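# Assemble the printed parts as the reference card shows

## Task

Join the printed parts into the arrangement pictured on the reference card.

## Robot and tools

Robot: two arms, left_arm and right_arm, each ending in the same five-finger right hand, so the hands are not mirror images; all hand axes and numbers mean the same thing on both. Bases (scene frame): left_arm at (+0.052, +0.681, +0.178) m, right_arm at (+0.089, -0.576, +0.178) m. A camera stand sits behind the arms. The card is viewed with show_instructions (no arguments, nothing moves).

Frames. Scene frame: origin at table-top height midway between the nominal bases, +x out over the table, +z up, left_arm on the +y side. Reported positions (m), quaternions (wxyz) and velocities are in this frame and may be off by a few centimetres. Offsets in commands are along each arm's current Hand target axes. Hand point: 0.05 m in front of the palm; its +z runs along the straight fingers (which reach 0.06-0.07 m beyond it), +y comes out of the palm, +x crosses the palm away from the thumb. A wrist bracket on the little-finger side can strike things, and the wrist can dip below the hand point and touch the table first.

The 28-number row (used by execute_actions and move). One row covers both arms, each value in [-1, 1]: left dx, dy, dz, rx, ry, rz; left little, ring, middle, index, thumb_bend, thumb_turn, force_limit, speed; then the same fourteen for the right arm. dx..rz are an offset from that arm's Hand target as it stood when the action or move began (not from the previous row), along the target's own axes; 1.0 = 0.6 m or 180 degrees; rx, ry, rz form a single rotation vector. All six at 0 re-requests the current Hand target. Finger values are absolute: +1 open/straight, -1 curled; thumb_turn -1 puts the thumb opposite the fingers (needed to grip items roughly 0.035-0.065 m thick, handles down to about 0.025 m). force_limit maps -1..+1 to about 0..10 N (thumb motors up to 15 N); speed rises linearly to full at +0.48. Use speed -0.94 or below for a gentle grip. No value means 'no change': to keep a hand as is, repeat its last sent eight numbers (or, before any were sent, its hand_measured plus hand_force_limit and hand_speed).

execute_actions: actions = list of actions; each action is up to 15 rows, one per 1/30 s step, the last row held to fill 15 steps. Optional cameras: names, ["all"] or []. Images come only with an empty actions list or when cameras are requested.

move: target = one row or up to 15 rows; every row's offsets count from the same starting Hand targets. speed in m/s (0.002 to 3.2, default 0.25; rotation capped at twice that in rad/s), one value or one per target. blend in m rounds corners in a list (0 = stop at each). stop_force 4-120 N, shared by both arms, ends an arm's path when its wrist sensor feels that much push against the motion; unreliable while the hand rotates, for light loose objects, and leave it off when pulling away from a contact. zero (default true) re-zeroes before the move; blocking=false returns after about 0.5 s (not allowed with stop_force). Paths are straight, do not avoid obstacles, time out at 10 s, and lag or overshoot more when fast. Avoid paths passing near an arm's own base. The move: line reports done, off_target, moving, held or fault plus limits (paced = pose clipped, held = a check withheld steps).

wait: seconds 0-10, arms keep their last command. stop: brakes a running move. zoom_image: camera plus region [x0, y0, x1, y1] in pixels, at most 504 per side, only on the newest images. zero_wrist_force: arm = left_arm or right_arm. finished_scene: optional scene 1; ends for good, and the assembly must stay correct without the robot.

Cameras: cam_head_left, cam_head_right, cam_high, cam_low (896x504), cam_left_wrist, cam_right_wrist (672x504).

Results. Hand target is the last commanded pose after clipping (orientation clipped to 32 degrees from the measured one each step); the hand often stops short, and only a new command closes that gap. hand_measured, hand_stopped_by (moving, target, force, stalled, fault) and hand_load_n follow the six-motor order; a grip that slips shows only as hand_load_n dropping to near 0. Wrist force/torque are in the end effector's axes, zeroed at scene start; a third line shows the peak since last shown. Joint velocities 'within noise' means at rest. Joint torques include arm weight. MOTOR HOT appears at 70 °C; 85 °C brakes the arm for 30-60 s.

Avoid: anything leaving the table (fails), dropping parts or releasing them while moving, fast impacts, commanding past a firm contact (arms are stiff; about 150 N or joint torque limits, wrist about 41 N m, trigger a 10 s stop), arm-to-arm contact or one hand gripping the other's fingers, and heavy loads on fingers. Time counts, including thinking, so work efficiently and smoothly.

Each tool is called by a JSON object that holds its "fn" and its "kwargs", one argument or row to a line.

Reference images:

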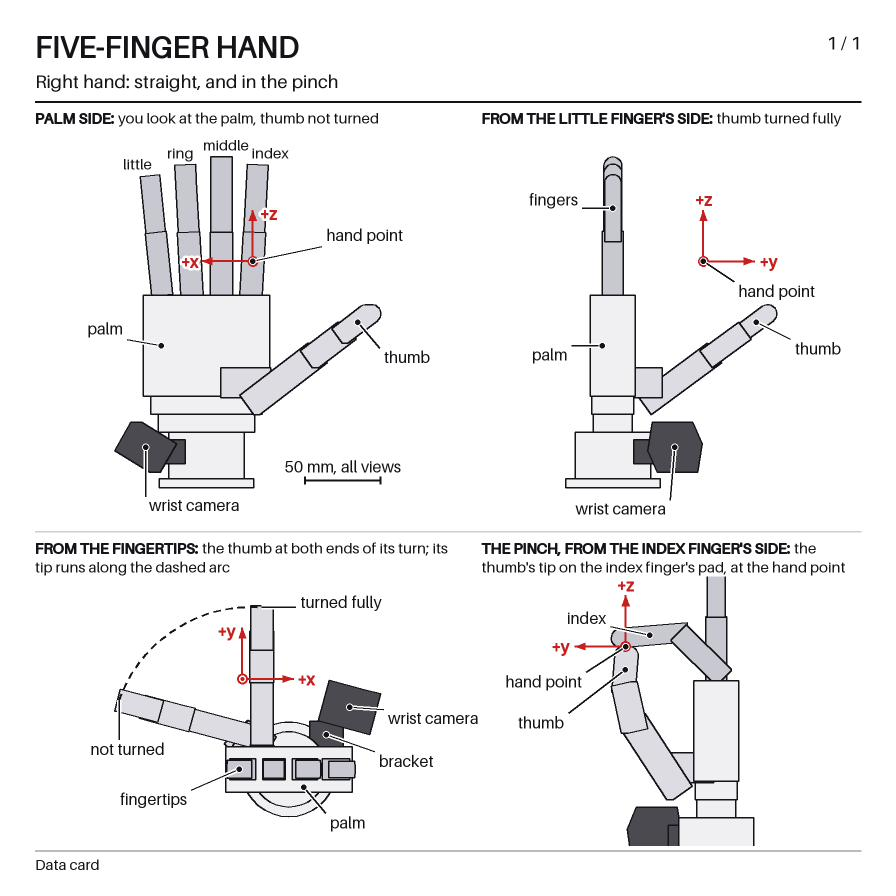

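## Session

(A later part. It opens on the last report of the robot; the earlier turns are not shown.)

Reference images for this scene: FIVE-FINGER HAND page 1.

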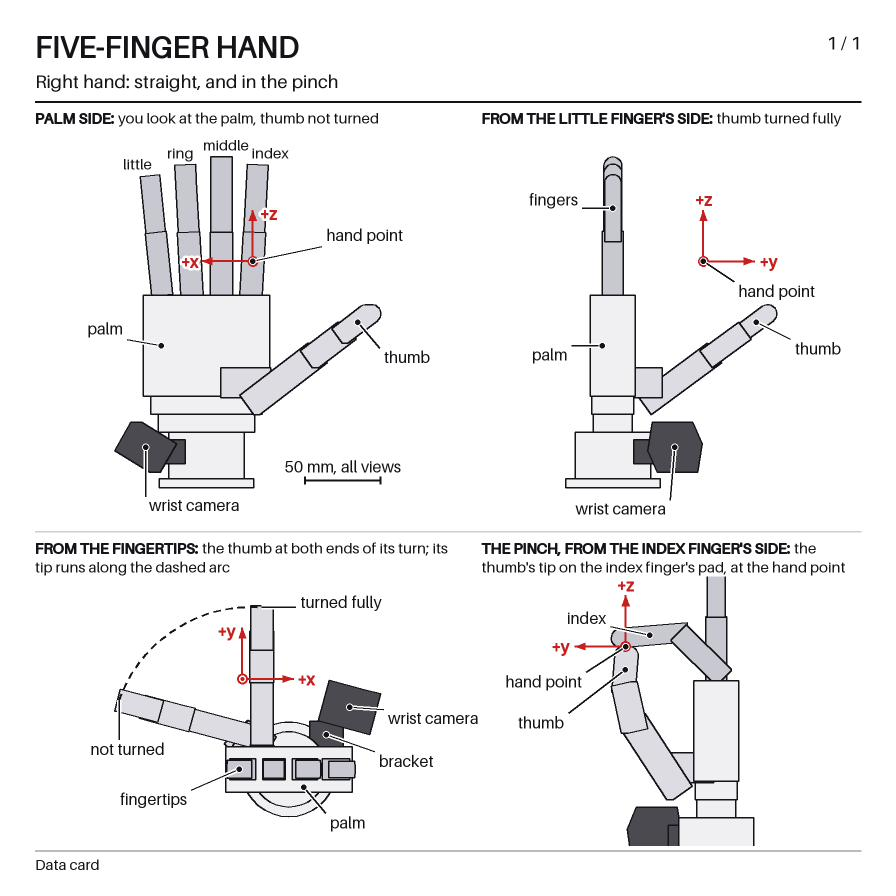

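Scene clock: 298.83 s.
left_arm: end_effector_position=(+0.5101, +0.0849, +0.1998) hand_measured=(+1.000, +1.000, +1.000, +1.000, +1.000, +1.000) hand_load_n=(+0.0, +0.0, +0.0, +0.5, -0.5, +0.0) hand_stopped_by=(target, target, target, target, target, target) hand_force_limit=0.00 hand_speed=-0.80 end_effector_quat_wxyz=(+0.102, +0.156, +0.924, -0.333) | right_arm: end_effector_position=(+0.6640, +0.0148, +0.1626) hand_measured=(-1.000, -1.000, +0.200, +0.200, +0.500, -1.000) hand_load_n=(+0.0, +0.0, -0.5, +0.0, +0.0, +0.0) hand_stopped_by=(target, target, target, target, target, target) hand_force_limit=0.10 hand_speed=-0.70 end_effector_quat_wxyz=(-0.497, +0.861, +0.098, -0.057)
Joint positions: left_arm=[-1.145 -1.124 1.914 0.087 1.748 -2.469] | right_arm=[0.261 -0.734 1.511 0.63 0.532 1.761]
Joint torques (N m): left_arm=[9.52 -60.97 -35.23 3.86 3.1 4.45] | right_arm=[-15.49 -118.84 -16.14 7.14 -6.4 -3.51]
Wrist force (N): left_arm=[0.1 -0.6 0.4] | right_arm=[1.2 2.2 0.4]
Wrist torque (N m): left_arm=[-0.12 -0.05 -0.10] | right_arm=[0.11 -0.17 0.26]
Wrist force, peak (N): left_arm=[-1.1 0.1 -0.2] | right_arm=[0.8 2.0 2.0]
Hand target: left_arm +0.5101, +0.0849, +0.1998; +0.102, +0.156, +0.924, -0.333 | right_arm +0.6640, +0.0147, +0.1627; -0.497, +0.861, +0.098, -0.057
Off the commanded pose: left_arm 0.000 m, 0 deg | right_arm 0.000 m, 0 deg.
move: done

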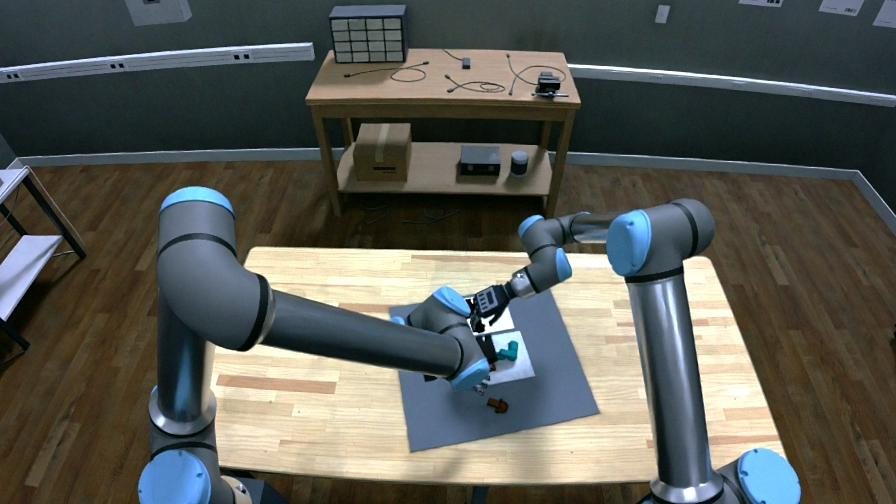

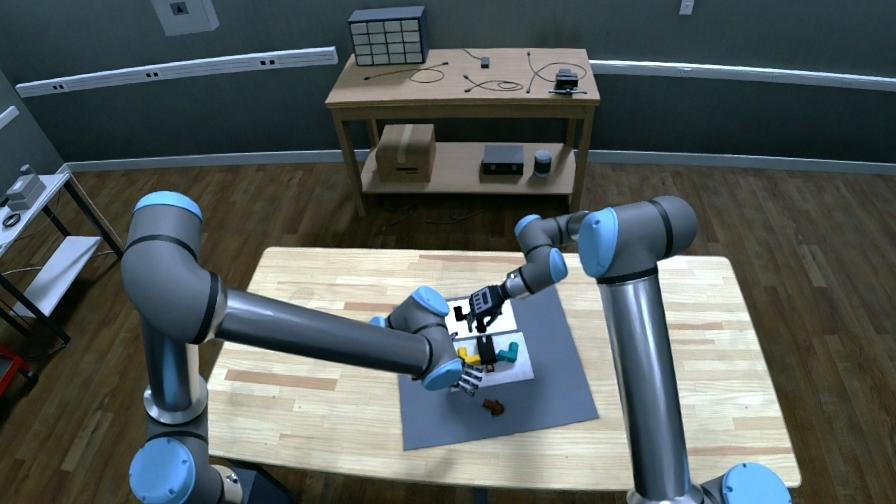

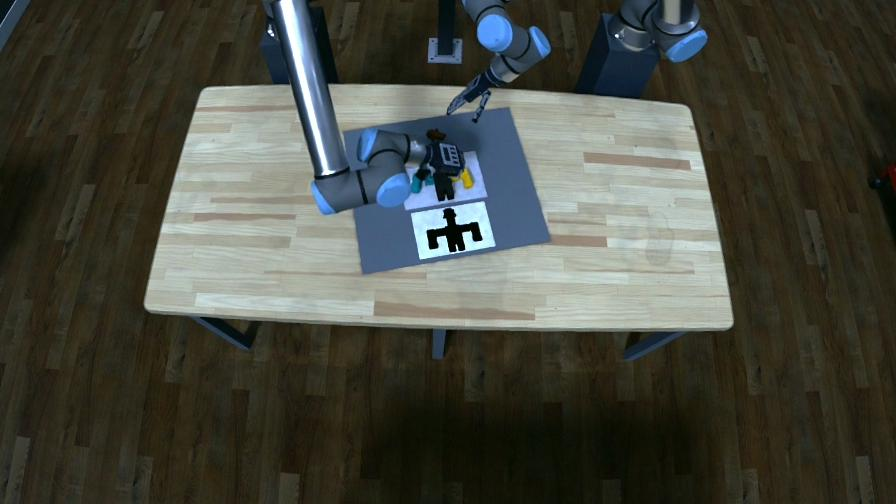

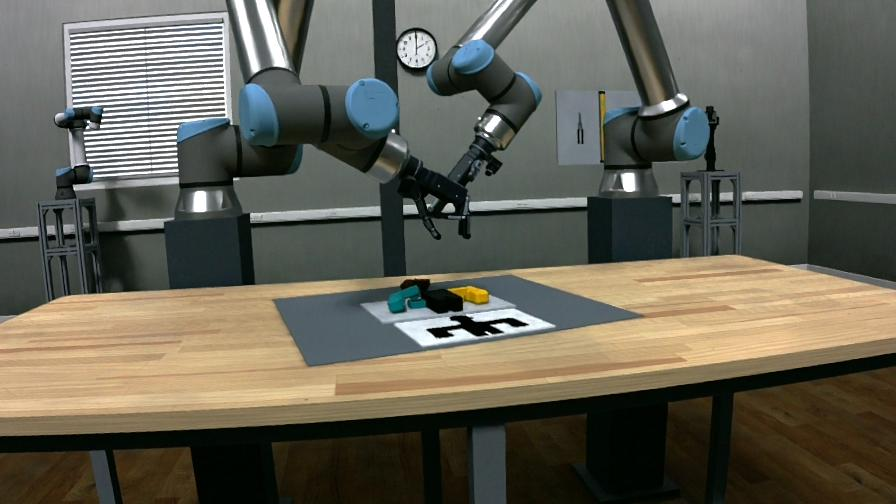

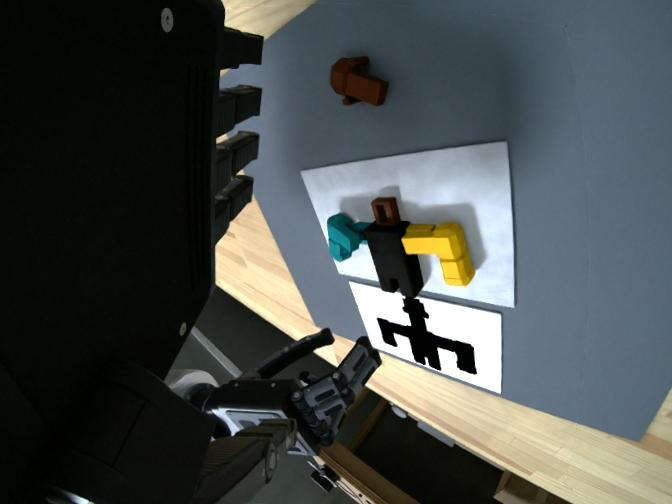

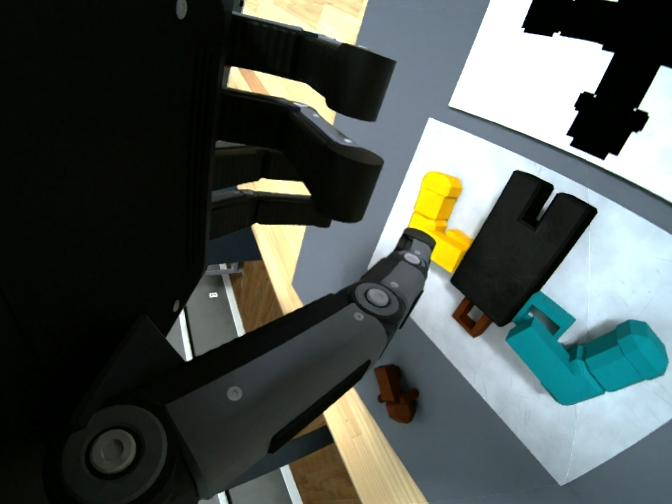

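{"fn": "move", "kwargs": {
  "target": [0.027,0.097,-0.305,0.103,-0.031,-0.1515,1,1,1,1,1,1,0,-0.8,0,0,0,0,0,0,-1,-1,0.2,0.2,0.5,-1,0.1,-0.7],
  "speed": 0.2,
  "cameras": ["cam_high","cam_head_right","cam_left_wrist","cam_right_wrist"]
}}

{"fn": "zoom_image", "kwargs": {
  "camera": "cam_high",
  "region": [400, 120, 500, 220]
}}

{"fn": "zoom_image", "kwargs": {
  "camera": "cam_head_right",
  "region": [440, 320, 560, 400]
}}

{"fn": "zoom_image", "kwargs": {
  "camera": "cam_right_wrist",
  "region": [432, 250, 672, 430]
}}

Scene clock: 303.97 s.
left_arm: end_effector_position=(+0.5004, +0.2493, +0.2995) hand_measured=(+1.000, +1.000, +1.000, +1.000, +1.000, +1.000) hand_load_n=(+0.0, +0.0, +0.0, +0.0, +0.0, -0.5) hand_stopped_by=(target, target, target, target, target, target) hand_force_limit=0.00 hand_speed=-0.80 end_effector_quat_wxyz=(+0.039, -0.067, +0.864, -0.498) | right_arm: end_effector_position=(+0.6640, +0.0147, +0.1627) hand_measured=(-1.000, -1.000, +0.200, +0.200, +0.500, -1.000) hand_load_n=(+0.5, +0.0, +0.0, +0.0, +0.0, +0.0) hand_stopped_by=(target, target, target, target, target, target) hand_force_limit=0.10 hand_speed=-0.70 end_effector_quat_wxyz=(-0.497, +0.861, +0.098, -0.057)
Joint positions: left_arm=[-0.923 -1.473 2.205 -0.156 1.974 -2.892] | right_arm=[0.261 -0.734 1.511 0.63 0.532 1.761]
Joint torques (N m): left_arm=[8.38 -47.48 -21.95 -1.33 3.66 -4.07] | right_arm=[-17.24 -111.77 -20.36 7.2 -6.03 -3.44]
Wrist force (N): left_arm=[-0.2 -0.6 0.2] | right_arm=[1.1 1.4 0.5]
Wrist torque (N m): left_arm=[-0.10 -0.04 0.17] | right_arm=[-0.01 -0.14 0.22]
Wrist force, peak (N): left_arm=[0.3 -1.5 0.4] | right_arm=[0.9 2.2 0.2]
Hand target: left_arm +0.5004, +0.2495, +0.2996; +0.039, -0.067, +0.864, -0.498 | right_arm +0.6640, +0.0147, +0.1627; -0.497, +0.861, +0.098, -0.057
Off the commanded pose: left_arm 0.000 m, 0 deg | right_arm 0.000 m, 0 deg.
move: done
Images, in order (width x height): cam_head_right 896x504, cam_high 896x504, cam_left_wrist 672x504, cam_right_wrist 672x504.

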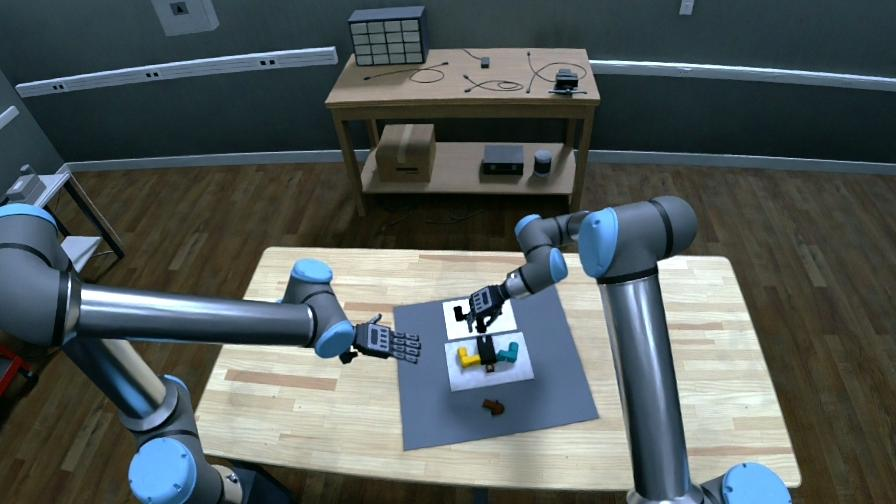

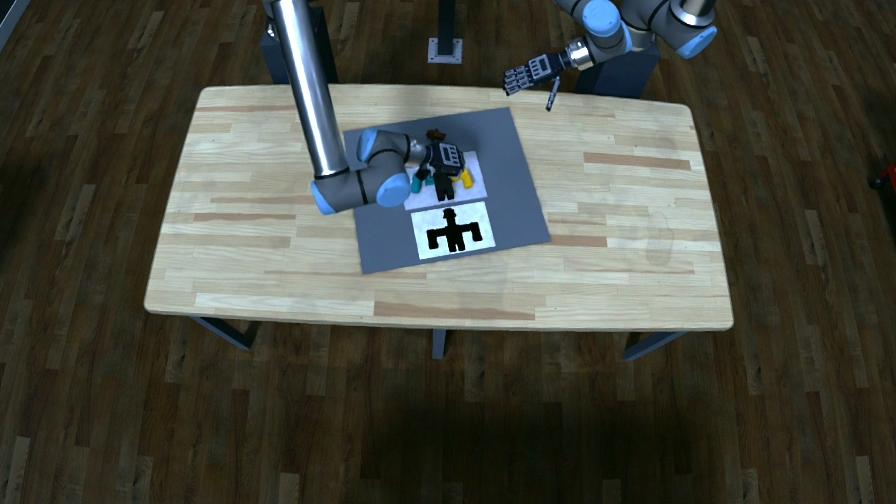

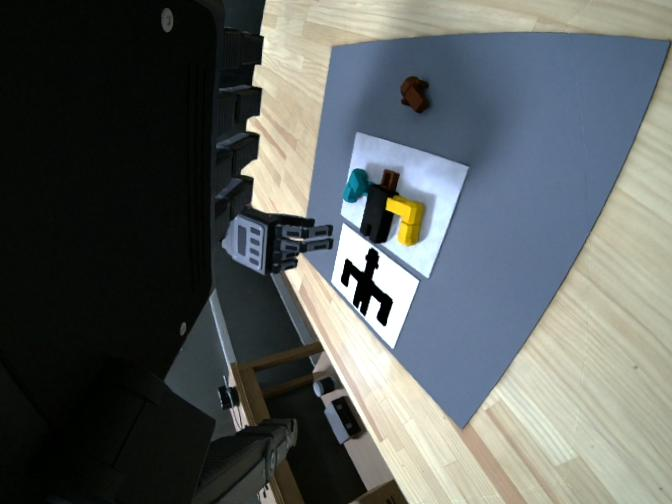

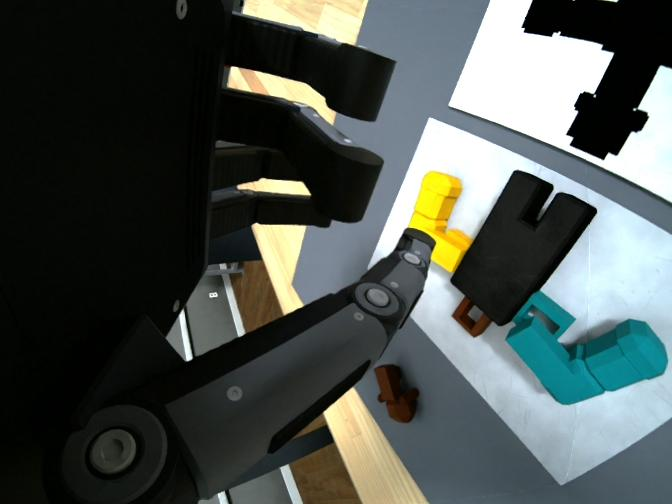

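Scaled by 5.040.

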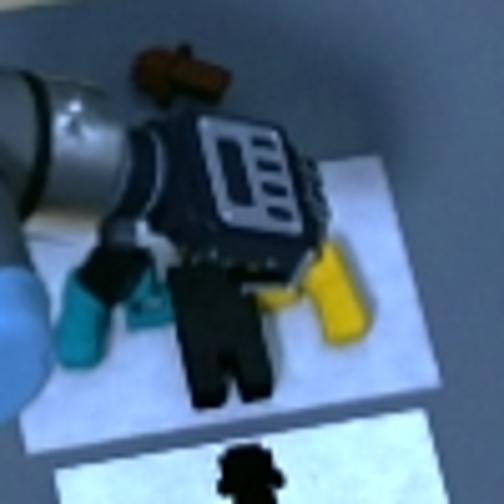

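Scaled by 4.200.

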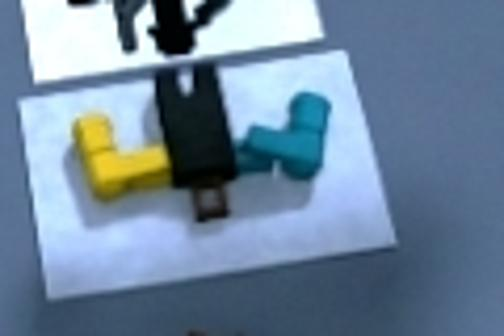

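Scaled by 2.100 from the camera's 672x504 image, which has a finer 960x720 frame.

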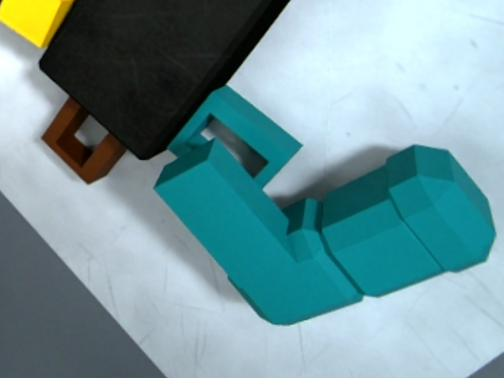

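{"fn": "move", "kwargs": {
  "target": [0,0,0,0,0,0,1,1,1,1,1,1,0,-0.8,-0.319,0.083,-0.084,0,0.58,0.335,-1,-1,-0.9,-0.9,0.5,-1,0.1,-0.7],
  "speed": 0.3,
  "cameras": ["cam_right_wrist","cam_head_right","cam_left_wrist"]
}}

Scene clock: 312.67 s.
left_arm: end_effector_position=(+0.5004, +0.2495, +0.2996) hand_measured=(+1.000, +1.000, +1.000, +1.000, +1.000, +1.000) hand_load_n=(+0.0, +0.0, +0.0, +0.0, +0.0, -0.5) hand_stopped_by=(target, target, target, target, target, target) hand_force_limit=0.00 hand_speed=-0.80 end_effector_quat_wxyz=(+0.039, -0.067, +0.864, -0.498) | right_arm: end_effector_position=(+0.4930, -0.0953, +0.1449) hand_measured=(-1.000, -1.000, -0.682, -0.900, +0.502, -1.000) hand_load_n=(+0.5, +0.0, +6.5, +0.0, +4.0, +0.5) hand_stopped_by=(target, target, force, target, target, target) hand_force_limit=0.10 hand_speed=-0.70 end_effector_quat_wxyz=(+0.295, -0.512, +0.699, -0.403)
Joint positions: left_arm=[-0.923 -1.473 2.205 -0.156 1.974 -2.892] | right_arm=[0.81 -1.023 2.035 -0.025 2.498 4.021]
Joint torques (N m): left_arm=[10.2 -49.64 -21.59 -1.44 3.64 -3.57] | right_arm=[15.41 -47.55 -32.34 6.32 5.5 3.39]
Wrist force (N): left_arm=[-0.1 -0.7 0.5] | right_arm=[0.6 1.2 -0.4]
Wrist torque (N m): left_arm=[-0.14 -0.07 0.17] | right_arm=[0.09 -0.06 0.20]
Wrist force, peak (N): left_arm=[-0.7 -1.3 0.7] | right_arm=[0.9 2.6 0.7]
Hand target: left_arm +0.5004, +0.2495, +0.2996; +0.039, -0.067, +0.864, -0.498 | right_arm +0.4930, -0.0953, +0.1449; +0.295, -0.512, +0.699, -0.403
Off the commanded pose: left_arm 0.000 m, 0 deg | right_arm 0.000 m, 0 deg.
move: done
Images, in order (width x height): cam_head_right 896x504, cam_left_wrist 672x504, cam_right_wrist 672x504.

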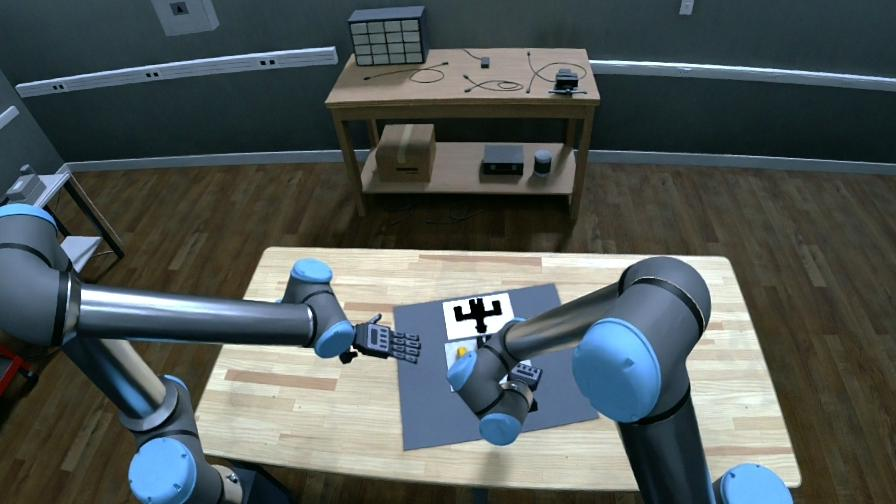

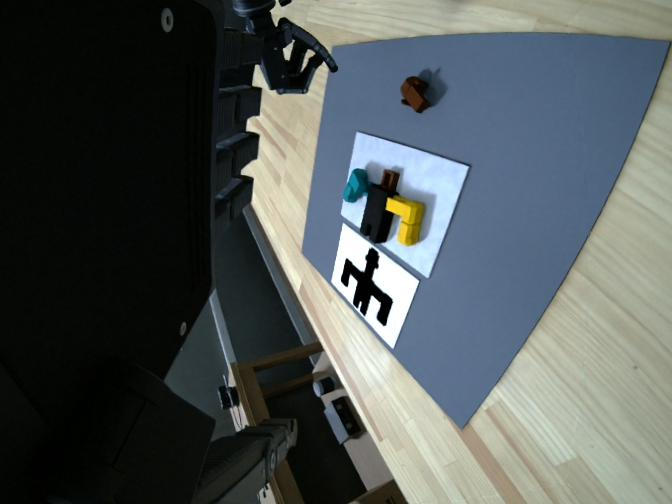

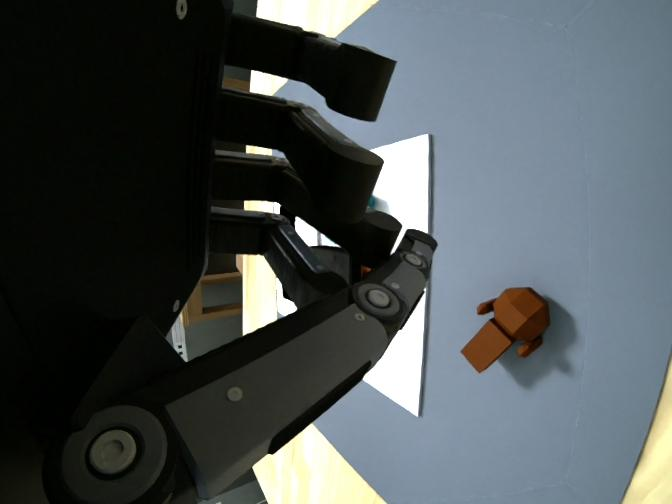

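{"fn": "move", "kwargs": {
  "target": [0,0,0,0,0,0,1,1,1,1,1,1,0,-0.8,0,0,0,0,0,0,1,1,1,1,1,1,0,-0.2],
  "speed": 0.3,
  "cameras": ["cam_right_wrist"]
}}

Scene clock: 314.67 s.
left_arm: end_effector_position=(+0.5004, +0.2495, +0.2996) hand_measured=(+1.000, +1.000, +1.000, +1.000, +1.000, +1.000) hand_load_n=(+0.0, +0.0, +0.0, +0.0, +0.0, +0.0) hand_stopped_by=(target, target, target, target, target, target) hand_force_limit=0.00 hand_speed=-0.80 end_effector_quat_wxyz=(+0.039, -0.067, +0.864, -0.498) | right_arm: end_effector_position=(+0.4930, -0.0953, +0.1449) hand_measured=(+1.000, +1.000, +1.000, +1.000, +1.000, +1.000) hand_load_n=(-0.5, +0.0, +0.0, +0.0, +0.0, +0.0) hand_stopped_by=(target, target, target, target, target, target) hand_force_limit=0.00 hand_speed=-0.20 end_effector_quat_wxyz=(+0.295, -0.512, +0.699, -0.403)
Joint positions: left_arm=[-0.923 -1.473 2.205 -0.156 1.974 -2.892] | right_arm=[0.81 -1.023 2.034 -0.025 2.498 4.021]
Joint torques (N m): left_arm=[9.06 -49.29 -21.27 -1.38 3.5 -3.47] | right_arm=[11.75 -49.02 -25.22 4.95 4.26 3.54]
Wrist force (N): left_arm=[-0.3 -0.8 0.2] | right_arm=[1.1 1.1 0.0]
Wrist torque (N m): left_arm=[-0.13 -0.04 0.15] | right_arm=[0.03 -0.14 0.21]
Wrist force, peak (N): left_arm=[0.4 -1.2 0.7] | right_arm=[1.2 1.7 -0.1]
Hand target: left_arm +0.5004, +0.2495, +0.2996; +0.039, -0.067, +0.864, -0.498 | right_arm +0.4930, -0.0953, +0.1449; +0.295, -0.512, +0.699, -0.403
Off the commanded pose: left_arm 0.000 m, 0 deg | right_arm 0.000 m, 0 deg.
move: done
Images, in order (width x height): cam_right_wrist 672x504.

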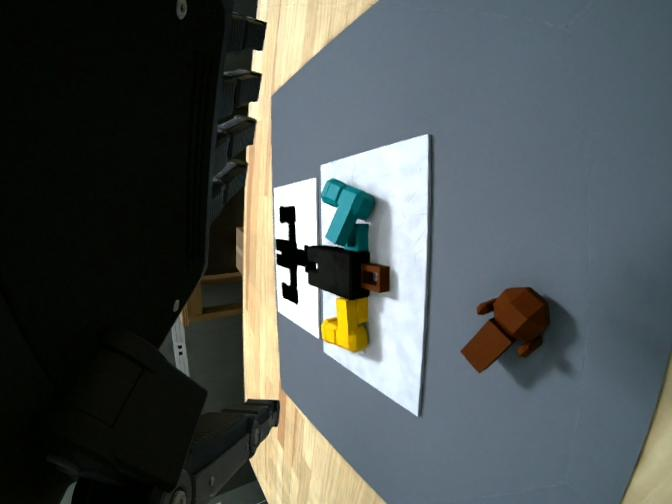

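{"fn": "zoom_image", "kwargs": {
  "camera": "cam_right_wrist",
  "region": [310, 170, 400, 260]
}}

{"fn": "zoom_image", "kwargs": {
  "camera": "cam_right_wrist",
  "region": [310, 250, 410, 360]
}}

Scaled by 5.600 from the camera's 672x504 image, which has a finer 960x720 frame.

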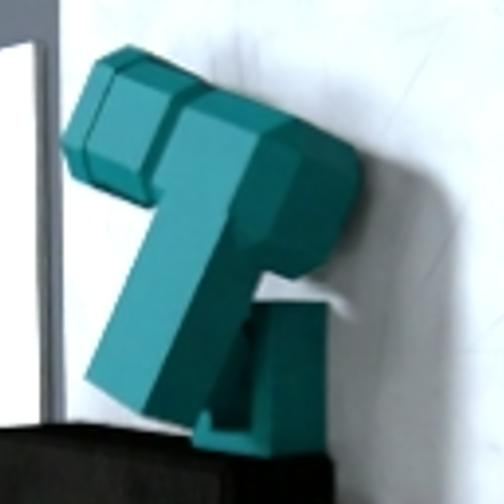

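Scaled by 4.582 from the camera's 672x504 image, which has a finer 960x720 frame.

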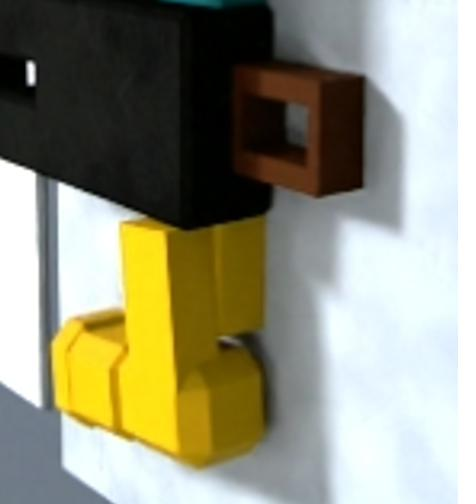

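{"fn": "move", "kwargs": {
  "target": [-0.204,-0.112,0.661,0,0.0794,0.0458,-1,-1,1,1,0.5,-1,0.1,0,0.036,-0.043,-0.0925,0,0,0,1,1,1,1,1,1,0,-0.2],
  "speed": 0.25,
  "cameras": ["cam_right_wrist","cam_head_right","cam_left_wrist"]
}}

Scene clock: 318.30 s.
left_arm: end_effector_position=(+0.6796, -0.1039, +0.1592) hand_measured=(-1.000, -1.000, +1.000, +1.000, +0.500, -1.000) hand_load_n=(+0.0, +0.0, +0.0, +0.0, +0.5, +0.0) hand_stopped_by=(target, target, target, target, target, target) hand_force_limit=0.10 hand_speed=0.00 end_effector_quat_wxyz=(-0.033, +0.057, +0.864, -0.499) | right_arm: end_effector_position=(+0.4530, -0.1053, +0.1950) hand_measured=(+1.000, +1.000, +1.000, +1.000, +1.000, +1.000) hand_load_n=(+0.0, +0.0, +0.0, +0.0, +0.0, +0.0) hand_stopped_by=(target, target, target, target, target, target) hand_force_limit=0.00 hand_speed=-0.20 end_effector_quat_wxyz=(+0.295, -0.512, +0.699, -0.403)
Joint positions: left_arm=[-0.934 -0.751 1.382 0.037 2.2 -2.708] | right_arm=[0.859 -1.112 2.066 0.089 2.524 4.092]
Joint torques (N m): left_arm=[10.15 -85.91 -41.74 3.04 3.97 4.69] | right_arm=[14.76 -84.78 -10.82 6.24 5.84 3.27]
Wrist force (N): left_arm=[0.2 -0.7 0.1] | right_arm=[0.9 1.1 0.3]
Wrist torque (N m): left_arm=[-0.10 -0.10 -0.08] | right_arm=[-0.09 -0.17 0.18]
Wrist force, peak (N): left_arm=[-0.1 -1.5 1.1] | right_arm=[1.0 2.2 0.3]
Hand target: left_arm +0.6796, -0.1040, +0.1591; -0.033, +0.057, +0.864, -0.498 | right_arm +0.4530, -0.1053, +0.1950; +0.295, -0.512, +0.699, -0.403
Off the commanded pose: left_arm 0.000 m, 0 deg | right_arm 0.000 m, 0 deg.
move: done
Images, in order (width x height): cam_head_right 896x504, cam_left_wrist 672x504, cam_right_wrist 672x504.

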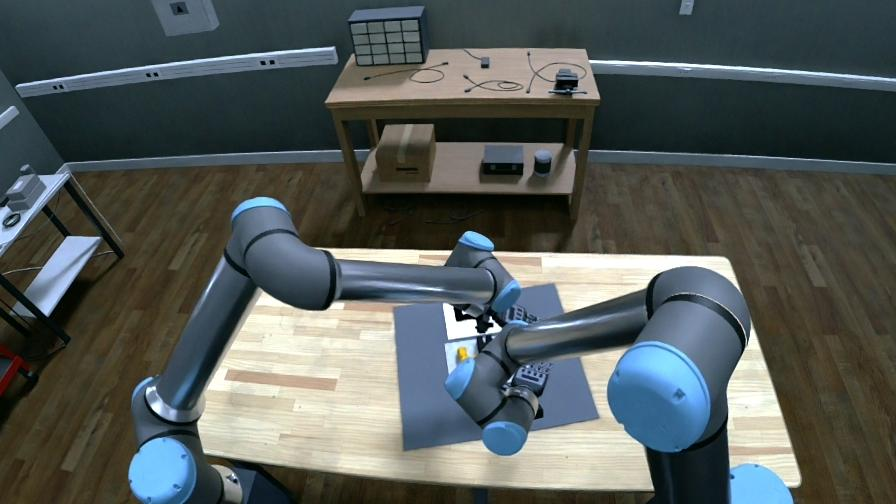

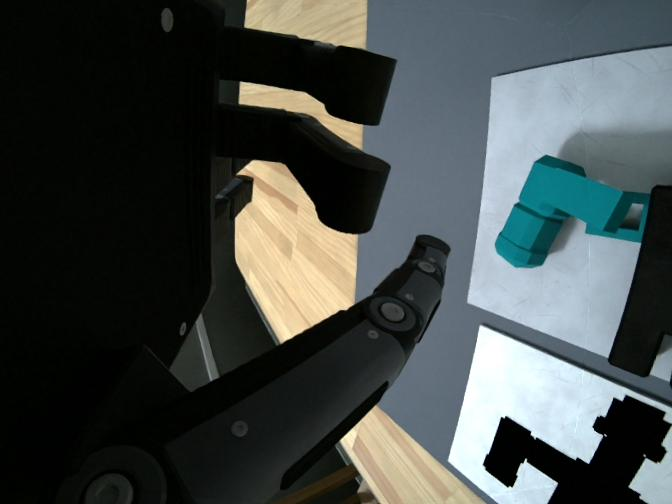

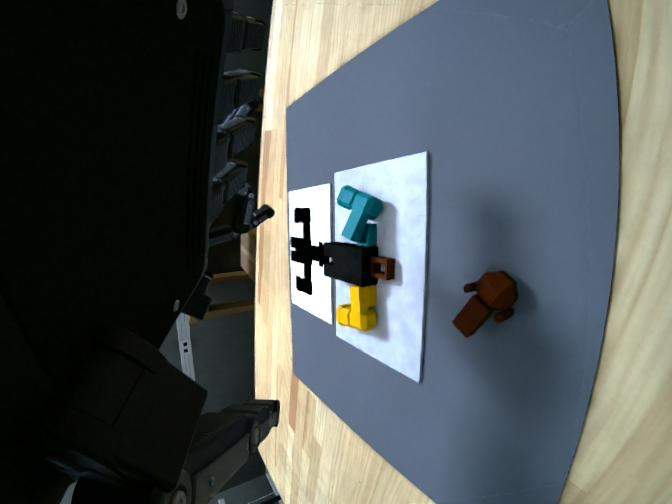

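{"fn": "move", "kwargs": {
  "target": [0.0225,0.1097,0.0435,0,-0.0289,-0.0167,-1,-1,1,1,0.5,-1,0.1,0,0,0,0,0,0,0,1,1,1,1,1,1,0,-0.2],
  "speed": 0.12,
  "cameras": ["cam_right_wrist","cam_left_wrist"]
}}

{"fn": "zoom_image", "kwargs": {
  "camera": "cam_right_wrist",
  "region": [290, 150, 430, 270]
}}

Scene clock: 321.60 s.
left_arm: end_effector_position=(+0.6676, -0.0919, +0.0892) hand_measured=(-1.000, -1.000, +1.000, +1.000, +0.500, -1.000) hand_load_n=(+0.0, +0.0, +0.0, +0.0, +0.0, +0.0) hand_stopped_by=(target, target, target, target, target, target) hand_force_limit=0.10 hand_speed=0.00 end_effector_quat_wxyz=(-0.007, +0.012, +0.866, -0.500) | right_arm: end_effector_position=(+0.4530, -0.1053, +0.1950) hand_measured=(+1.000, +1.000, +1.000, +1.000, +1.000, +1.000) hand_load_n=(+0.0, +0.0, +0.0, +0.0, +0.0, +0.0) hand_stopped_by=(target, target, target, target, target, target) hand_force_limit=0.00 hand_speed=-0.20 end_effector_quat_wxyz=(+0.295, -0.512, +0.699, -0.403)
Joint positions: left_arm=[-0.96 -0.728 1.486 -0.141 2.095 -2.801] | right_arm=[0.859 -1.112 2.066 0.089 2.524 4.092]
Joint torques (N m): left_arm=[-11.14 -85.71 -20.31 -1.01 -2.32 -3.53] | right_arm=[14.64 -83.65 -11.81 6.69 5.68 3.51]
Wrist force (N): left_arm=[0.0 -1.2 -0.1] | right_arm=[1.1 1.6 0.4]
Wrist torque (N m): left_arm=[-0.19 -0.07 0.17] | right_arm=[-0.02 -0.20 0.20]
Wrist force, peak (N): left_arm=[0.2 -1.7 -0.1] | right_arm=[1.6 1.9 0.4]
Hand target: left_arm +0.6676, -0.0919, +0.0891; -0.007, +0.012, +0.866, -0.500 | right_arm +0.4530, -0.1053, +0.1950; +0.295, -0.512, +0.699, -0.403
Off the commanded pose: left_arm 0.000 m, 0 deg | right_arm 0.000 m, 0 deg.
move: done
Images, in order (width x height): cam_left_wrist 672x504, cam_right_wrist 672x504.

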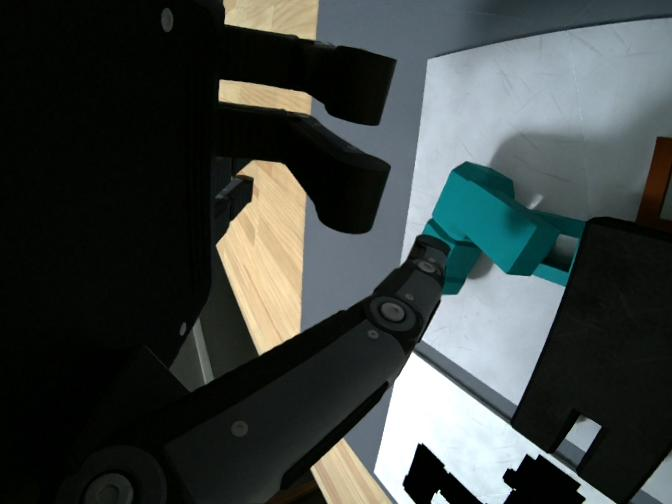

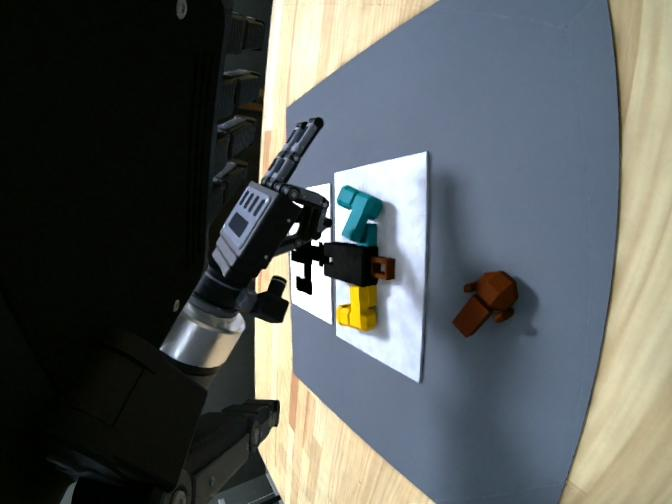

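Scaled by 3.600 from the camera's 672x504 image, which has a finer 960x720 frame.

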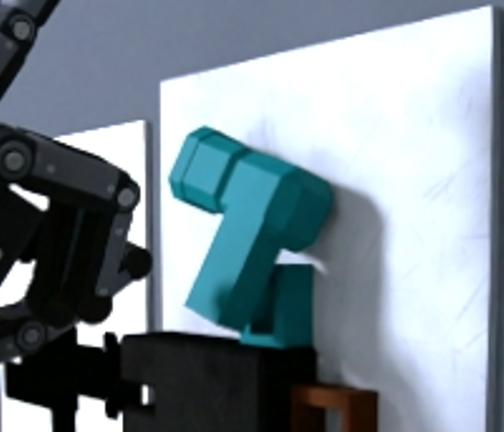

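{"fn": "move", "kwargs": {
  "target": [-0.02,0.051,0.025,0,0,0,-1,-1,1,1,0.5,-1,0.1,0,0,0,0,0,0,0,1,1,1,1,1,1,0,-0.2],
  "speed": 0.08,
  "cameras": ["cam_right_wrist","cam_left_wrist"]
}}

{"fn": "zoom_image", "kwargs": {
  "camera": "cam_right_wrist",
  "region": [290, 150, 430, 270]
}}

Scene clock: 323.57 s.
left_arm: end_effector_position=(+0.6796, -0.0899, +0.0554) hand_measured=(-1.000, -1.000, +1.000, +1.000, +0.500, -1.000) hand_load_n=(+0.0, +0.0, +0.0, +0.0, +0.0, +0.0) hand_stopped_by=(target, target, target, target, target, target) hand_force_limit=0.10 hand_speed=0.00 end_effector_quat_wxyz=(-0.007, +0.012, +0.866, -0.500) | right_arm: end_effector_position=(+0.4530, -0.1053, +0.1950) hand_measured=(+1.000, +1.000, +1.000, +1.000, +1.000, +1.000) hand_load_n=(+0.0, +0.0, +0.0, +0.0, +0.0, +0.0) hand_stopped_by=(target, target, target, target, target, target) hand_force_limit=0.00 hand_speed=-0.20 end_effector_quat_wxyz=(+0.295, -0.512, +0.699, -0.403)
Joint positions: left_arm=[-0.946 -0.68 1.466 -0.165 2.106 -2.792] | right_arm=[0.859 -1.112 2.066 0.089 2.524 4.092]
Joint torques (N m): left_arm=[13.05 -82.51 -36.83 -1.19 4.08 4.63] | right_arm=[15.62 -84.89 -13.13 6.52 5.36 3.45]
Wrist force (N): left_arm=[0.2 -1.4 0.4] | right_arm=[1.0 1.4 0.6]
Wrist torque (N m): left_arm=[-0.26 -0.12 -0.02] | right_arm=[-0.05 -0.19 0.19]
Wrist force, peak (N): left_arm=[0.4 -1.6 0.1] | right_arm=[1.4 2.0 0.2]
Hand target: left_arm +0.6797, -0.0899, +0.0551; -0.007, +0.012, +0.866, -0.500 | right_arm +0.4530, -0.1053, +0.1950; +0.295, -0.512, +0.699, -0.403
Off the commanded pose: left_arm 0.000 m, 0 deg | right_arm 0.000 m, 0 deg.
move: done
Images, in order (width x height): cam_left_wrist 672x504, cam_right_wrist 672x504.

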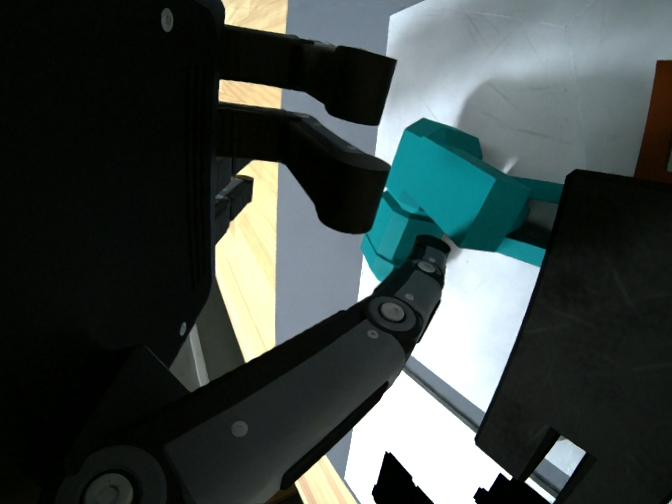

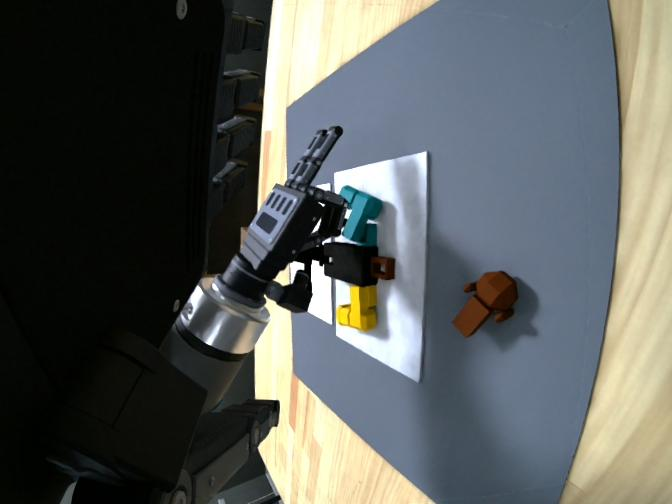

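Scaled by 3.600 from the camera's 672x504 image, which has a finer 960x720 frame.

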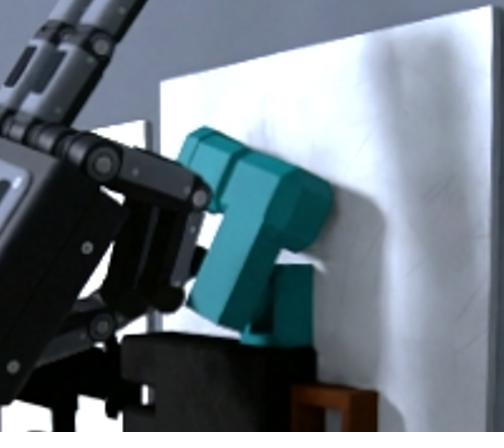

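{"fn": "move", "kwargs": {
  "target": [-0.02,0.0005,0.0008,0,0,0,-1,-1,1,1,0.5,-1,0.1,0,0,0,0,0,0,0,1,1,1,1,1,1,0,-0.2],
  "speed": 0.08,
  "cameras": ["cam_right_wrist","cam_left_wrist"]
}}

{"fn": "zoom_image", "kwargs": {
  "camera": "cam_right_wrist",
  "region": [290, 150, 430, 270]
}}

{"fn": "zoom_image", "kwargs": {
  "camera": "cam_left_wrist",
  "region": [340, 80, 580, 320]
}}

Scene clock: 325.33 s.
left_arm: end_effector_position=(+0.6915, -0.0905, +0.0546) hand_measured=(-1.000, -1.000, +1.000, +1.000, +0.500, -1.000) hand_load_n=(+0.0, +0.0, +0.0, +0.0, +0.0, +0.0) hand_stopped_by=(target, target, target, target, target, target) hand_force_limit=0.10 hand_speed=0.00 end_effector_quat_wxyz=(-0.007, +0.012, +0.866, -0.500) | right_arm: end_effector_position=(+0.4530, -0.1053, +0.1950) hand_measured=(+1.000, +1.000, +1.000, +1.000, +1.000, +1.000) hand_load_n=(+0.0, +0.0, -0.5, +0.0, +0.0, +0.0) hand_stopped_by=(target, target, target, target, target, target) hand_force_limit=0.00 hand_speed=-0.20 end_effector_quat_wxyz=(+0.295, -0.512, +0.699, -0.403)
Joint positions: left_arm=[-0.935 -0.667 1.441 -0.149 2.115 -2.784] | right_arm=[0.859 -1.112 2.066 0.089 2.524 4.092]
Joint torques (N m): left_arm=[13.09 -85.29 -37.96 3.11 3.92 4.76] | right_arm=[14.06 -83.92 -12.33 6.16 5.39 3.28]
Wrist force (N): left_arm=[-0.6 -1.2 -0.3] | right_arm=[1.0 1.8 0.4]
Wrist torque (N m): left_arm=[-0.18 0.02 -0.14] | right_arm=[0.00 -0.18 0.20]
Wrist force, peak (N): left_arm=[0.4 -1.5 0.3] | right_arm=[1.6 1.9 0.1]
Hand target: left_arm +0.6917, -0.0905, +0.0546; -0.007, +0.012, +0.866, -0.500 | right_arm +0.4530, -0.1053, +0.1950; +0.295, -0.512, +0.699, -0.403
Off the commanded pose: left_arm 0.000 m, 0 deg | right_arm 0.000 m, 0 deg.
move: done
Images, in order (width x height): cam_left_wrist 672x504, cam_right_wrist 672x504.

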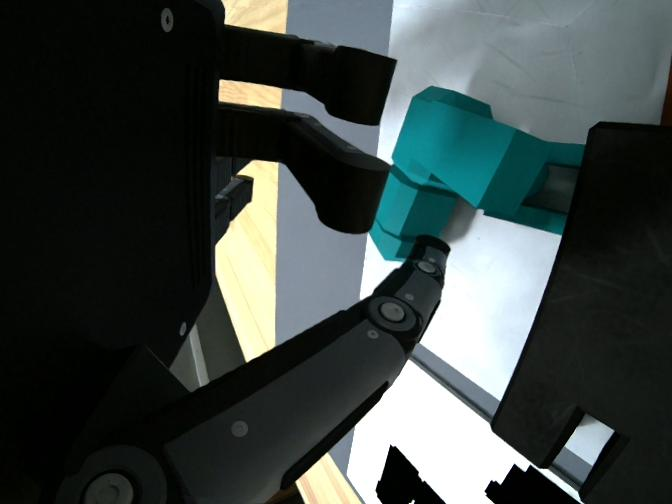

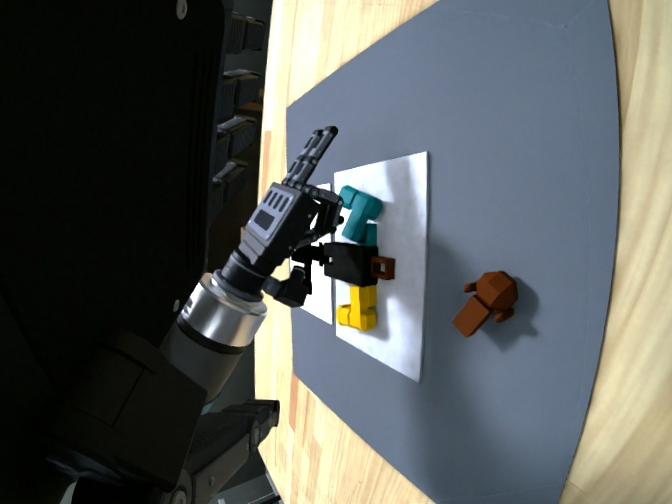

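Scaled by 3.600 from the camera's 672x504 image, which has a finer 960x720 frame.

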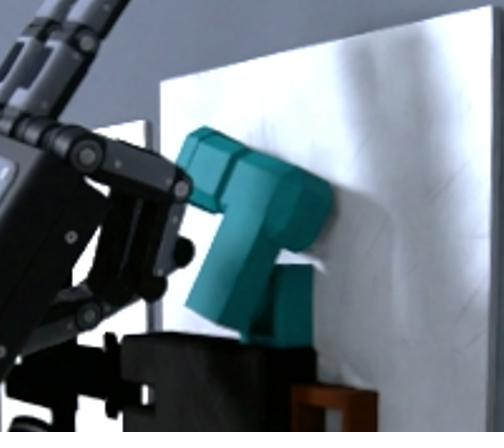

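Scaled by 2.100 from the camera's 672x504 image, which has a finer 960x720 frame.

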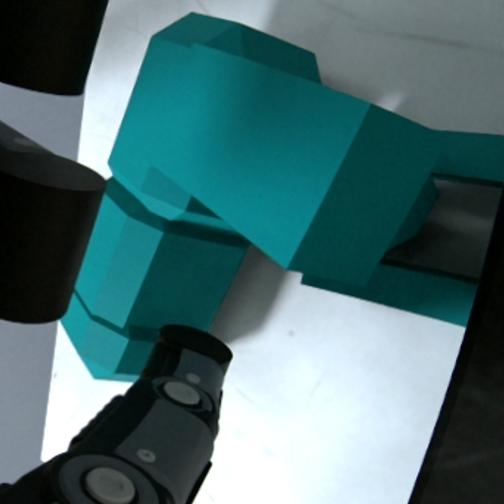

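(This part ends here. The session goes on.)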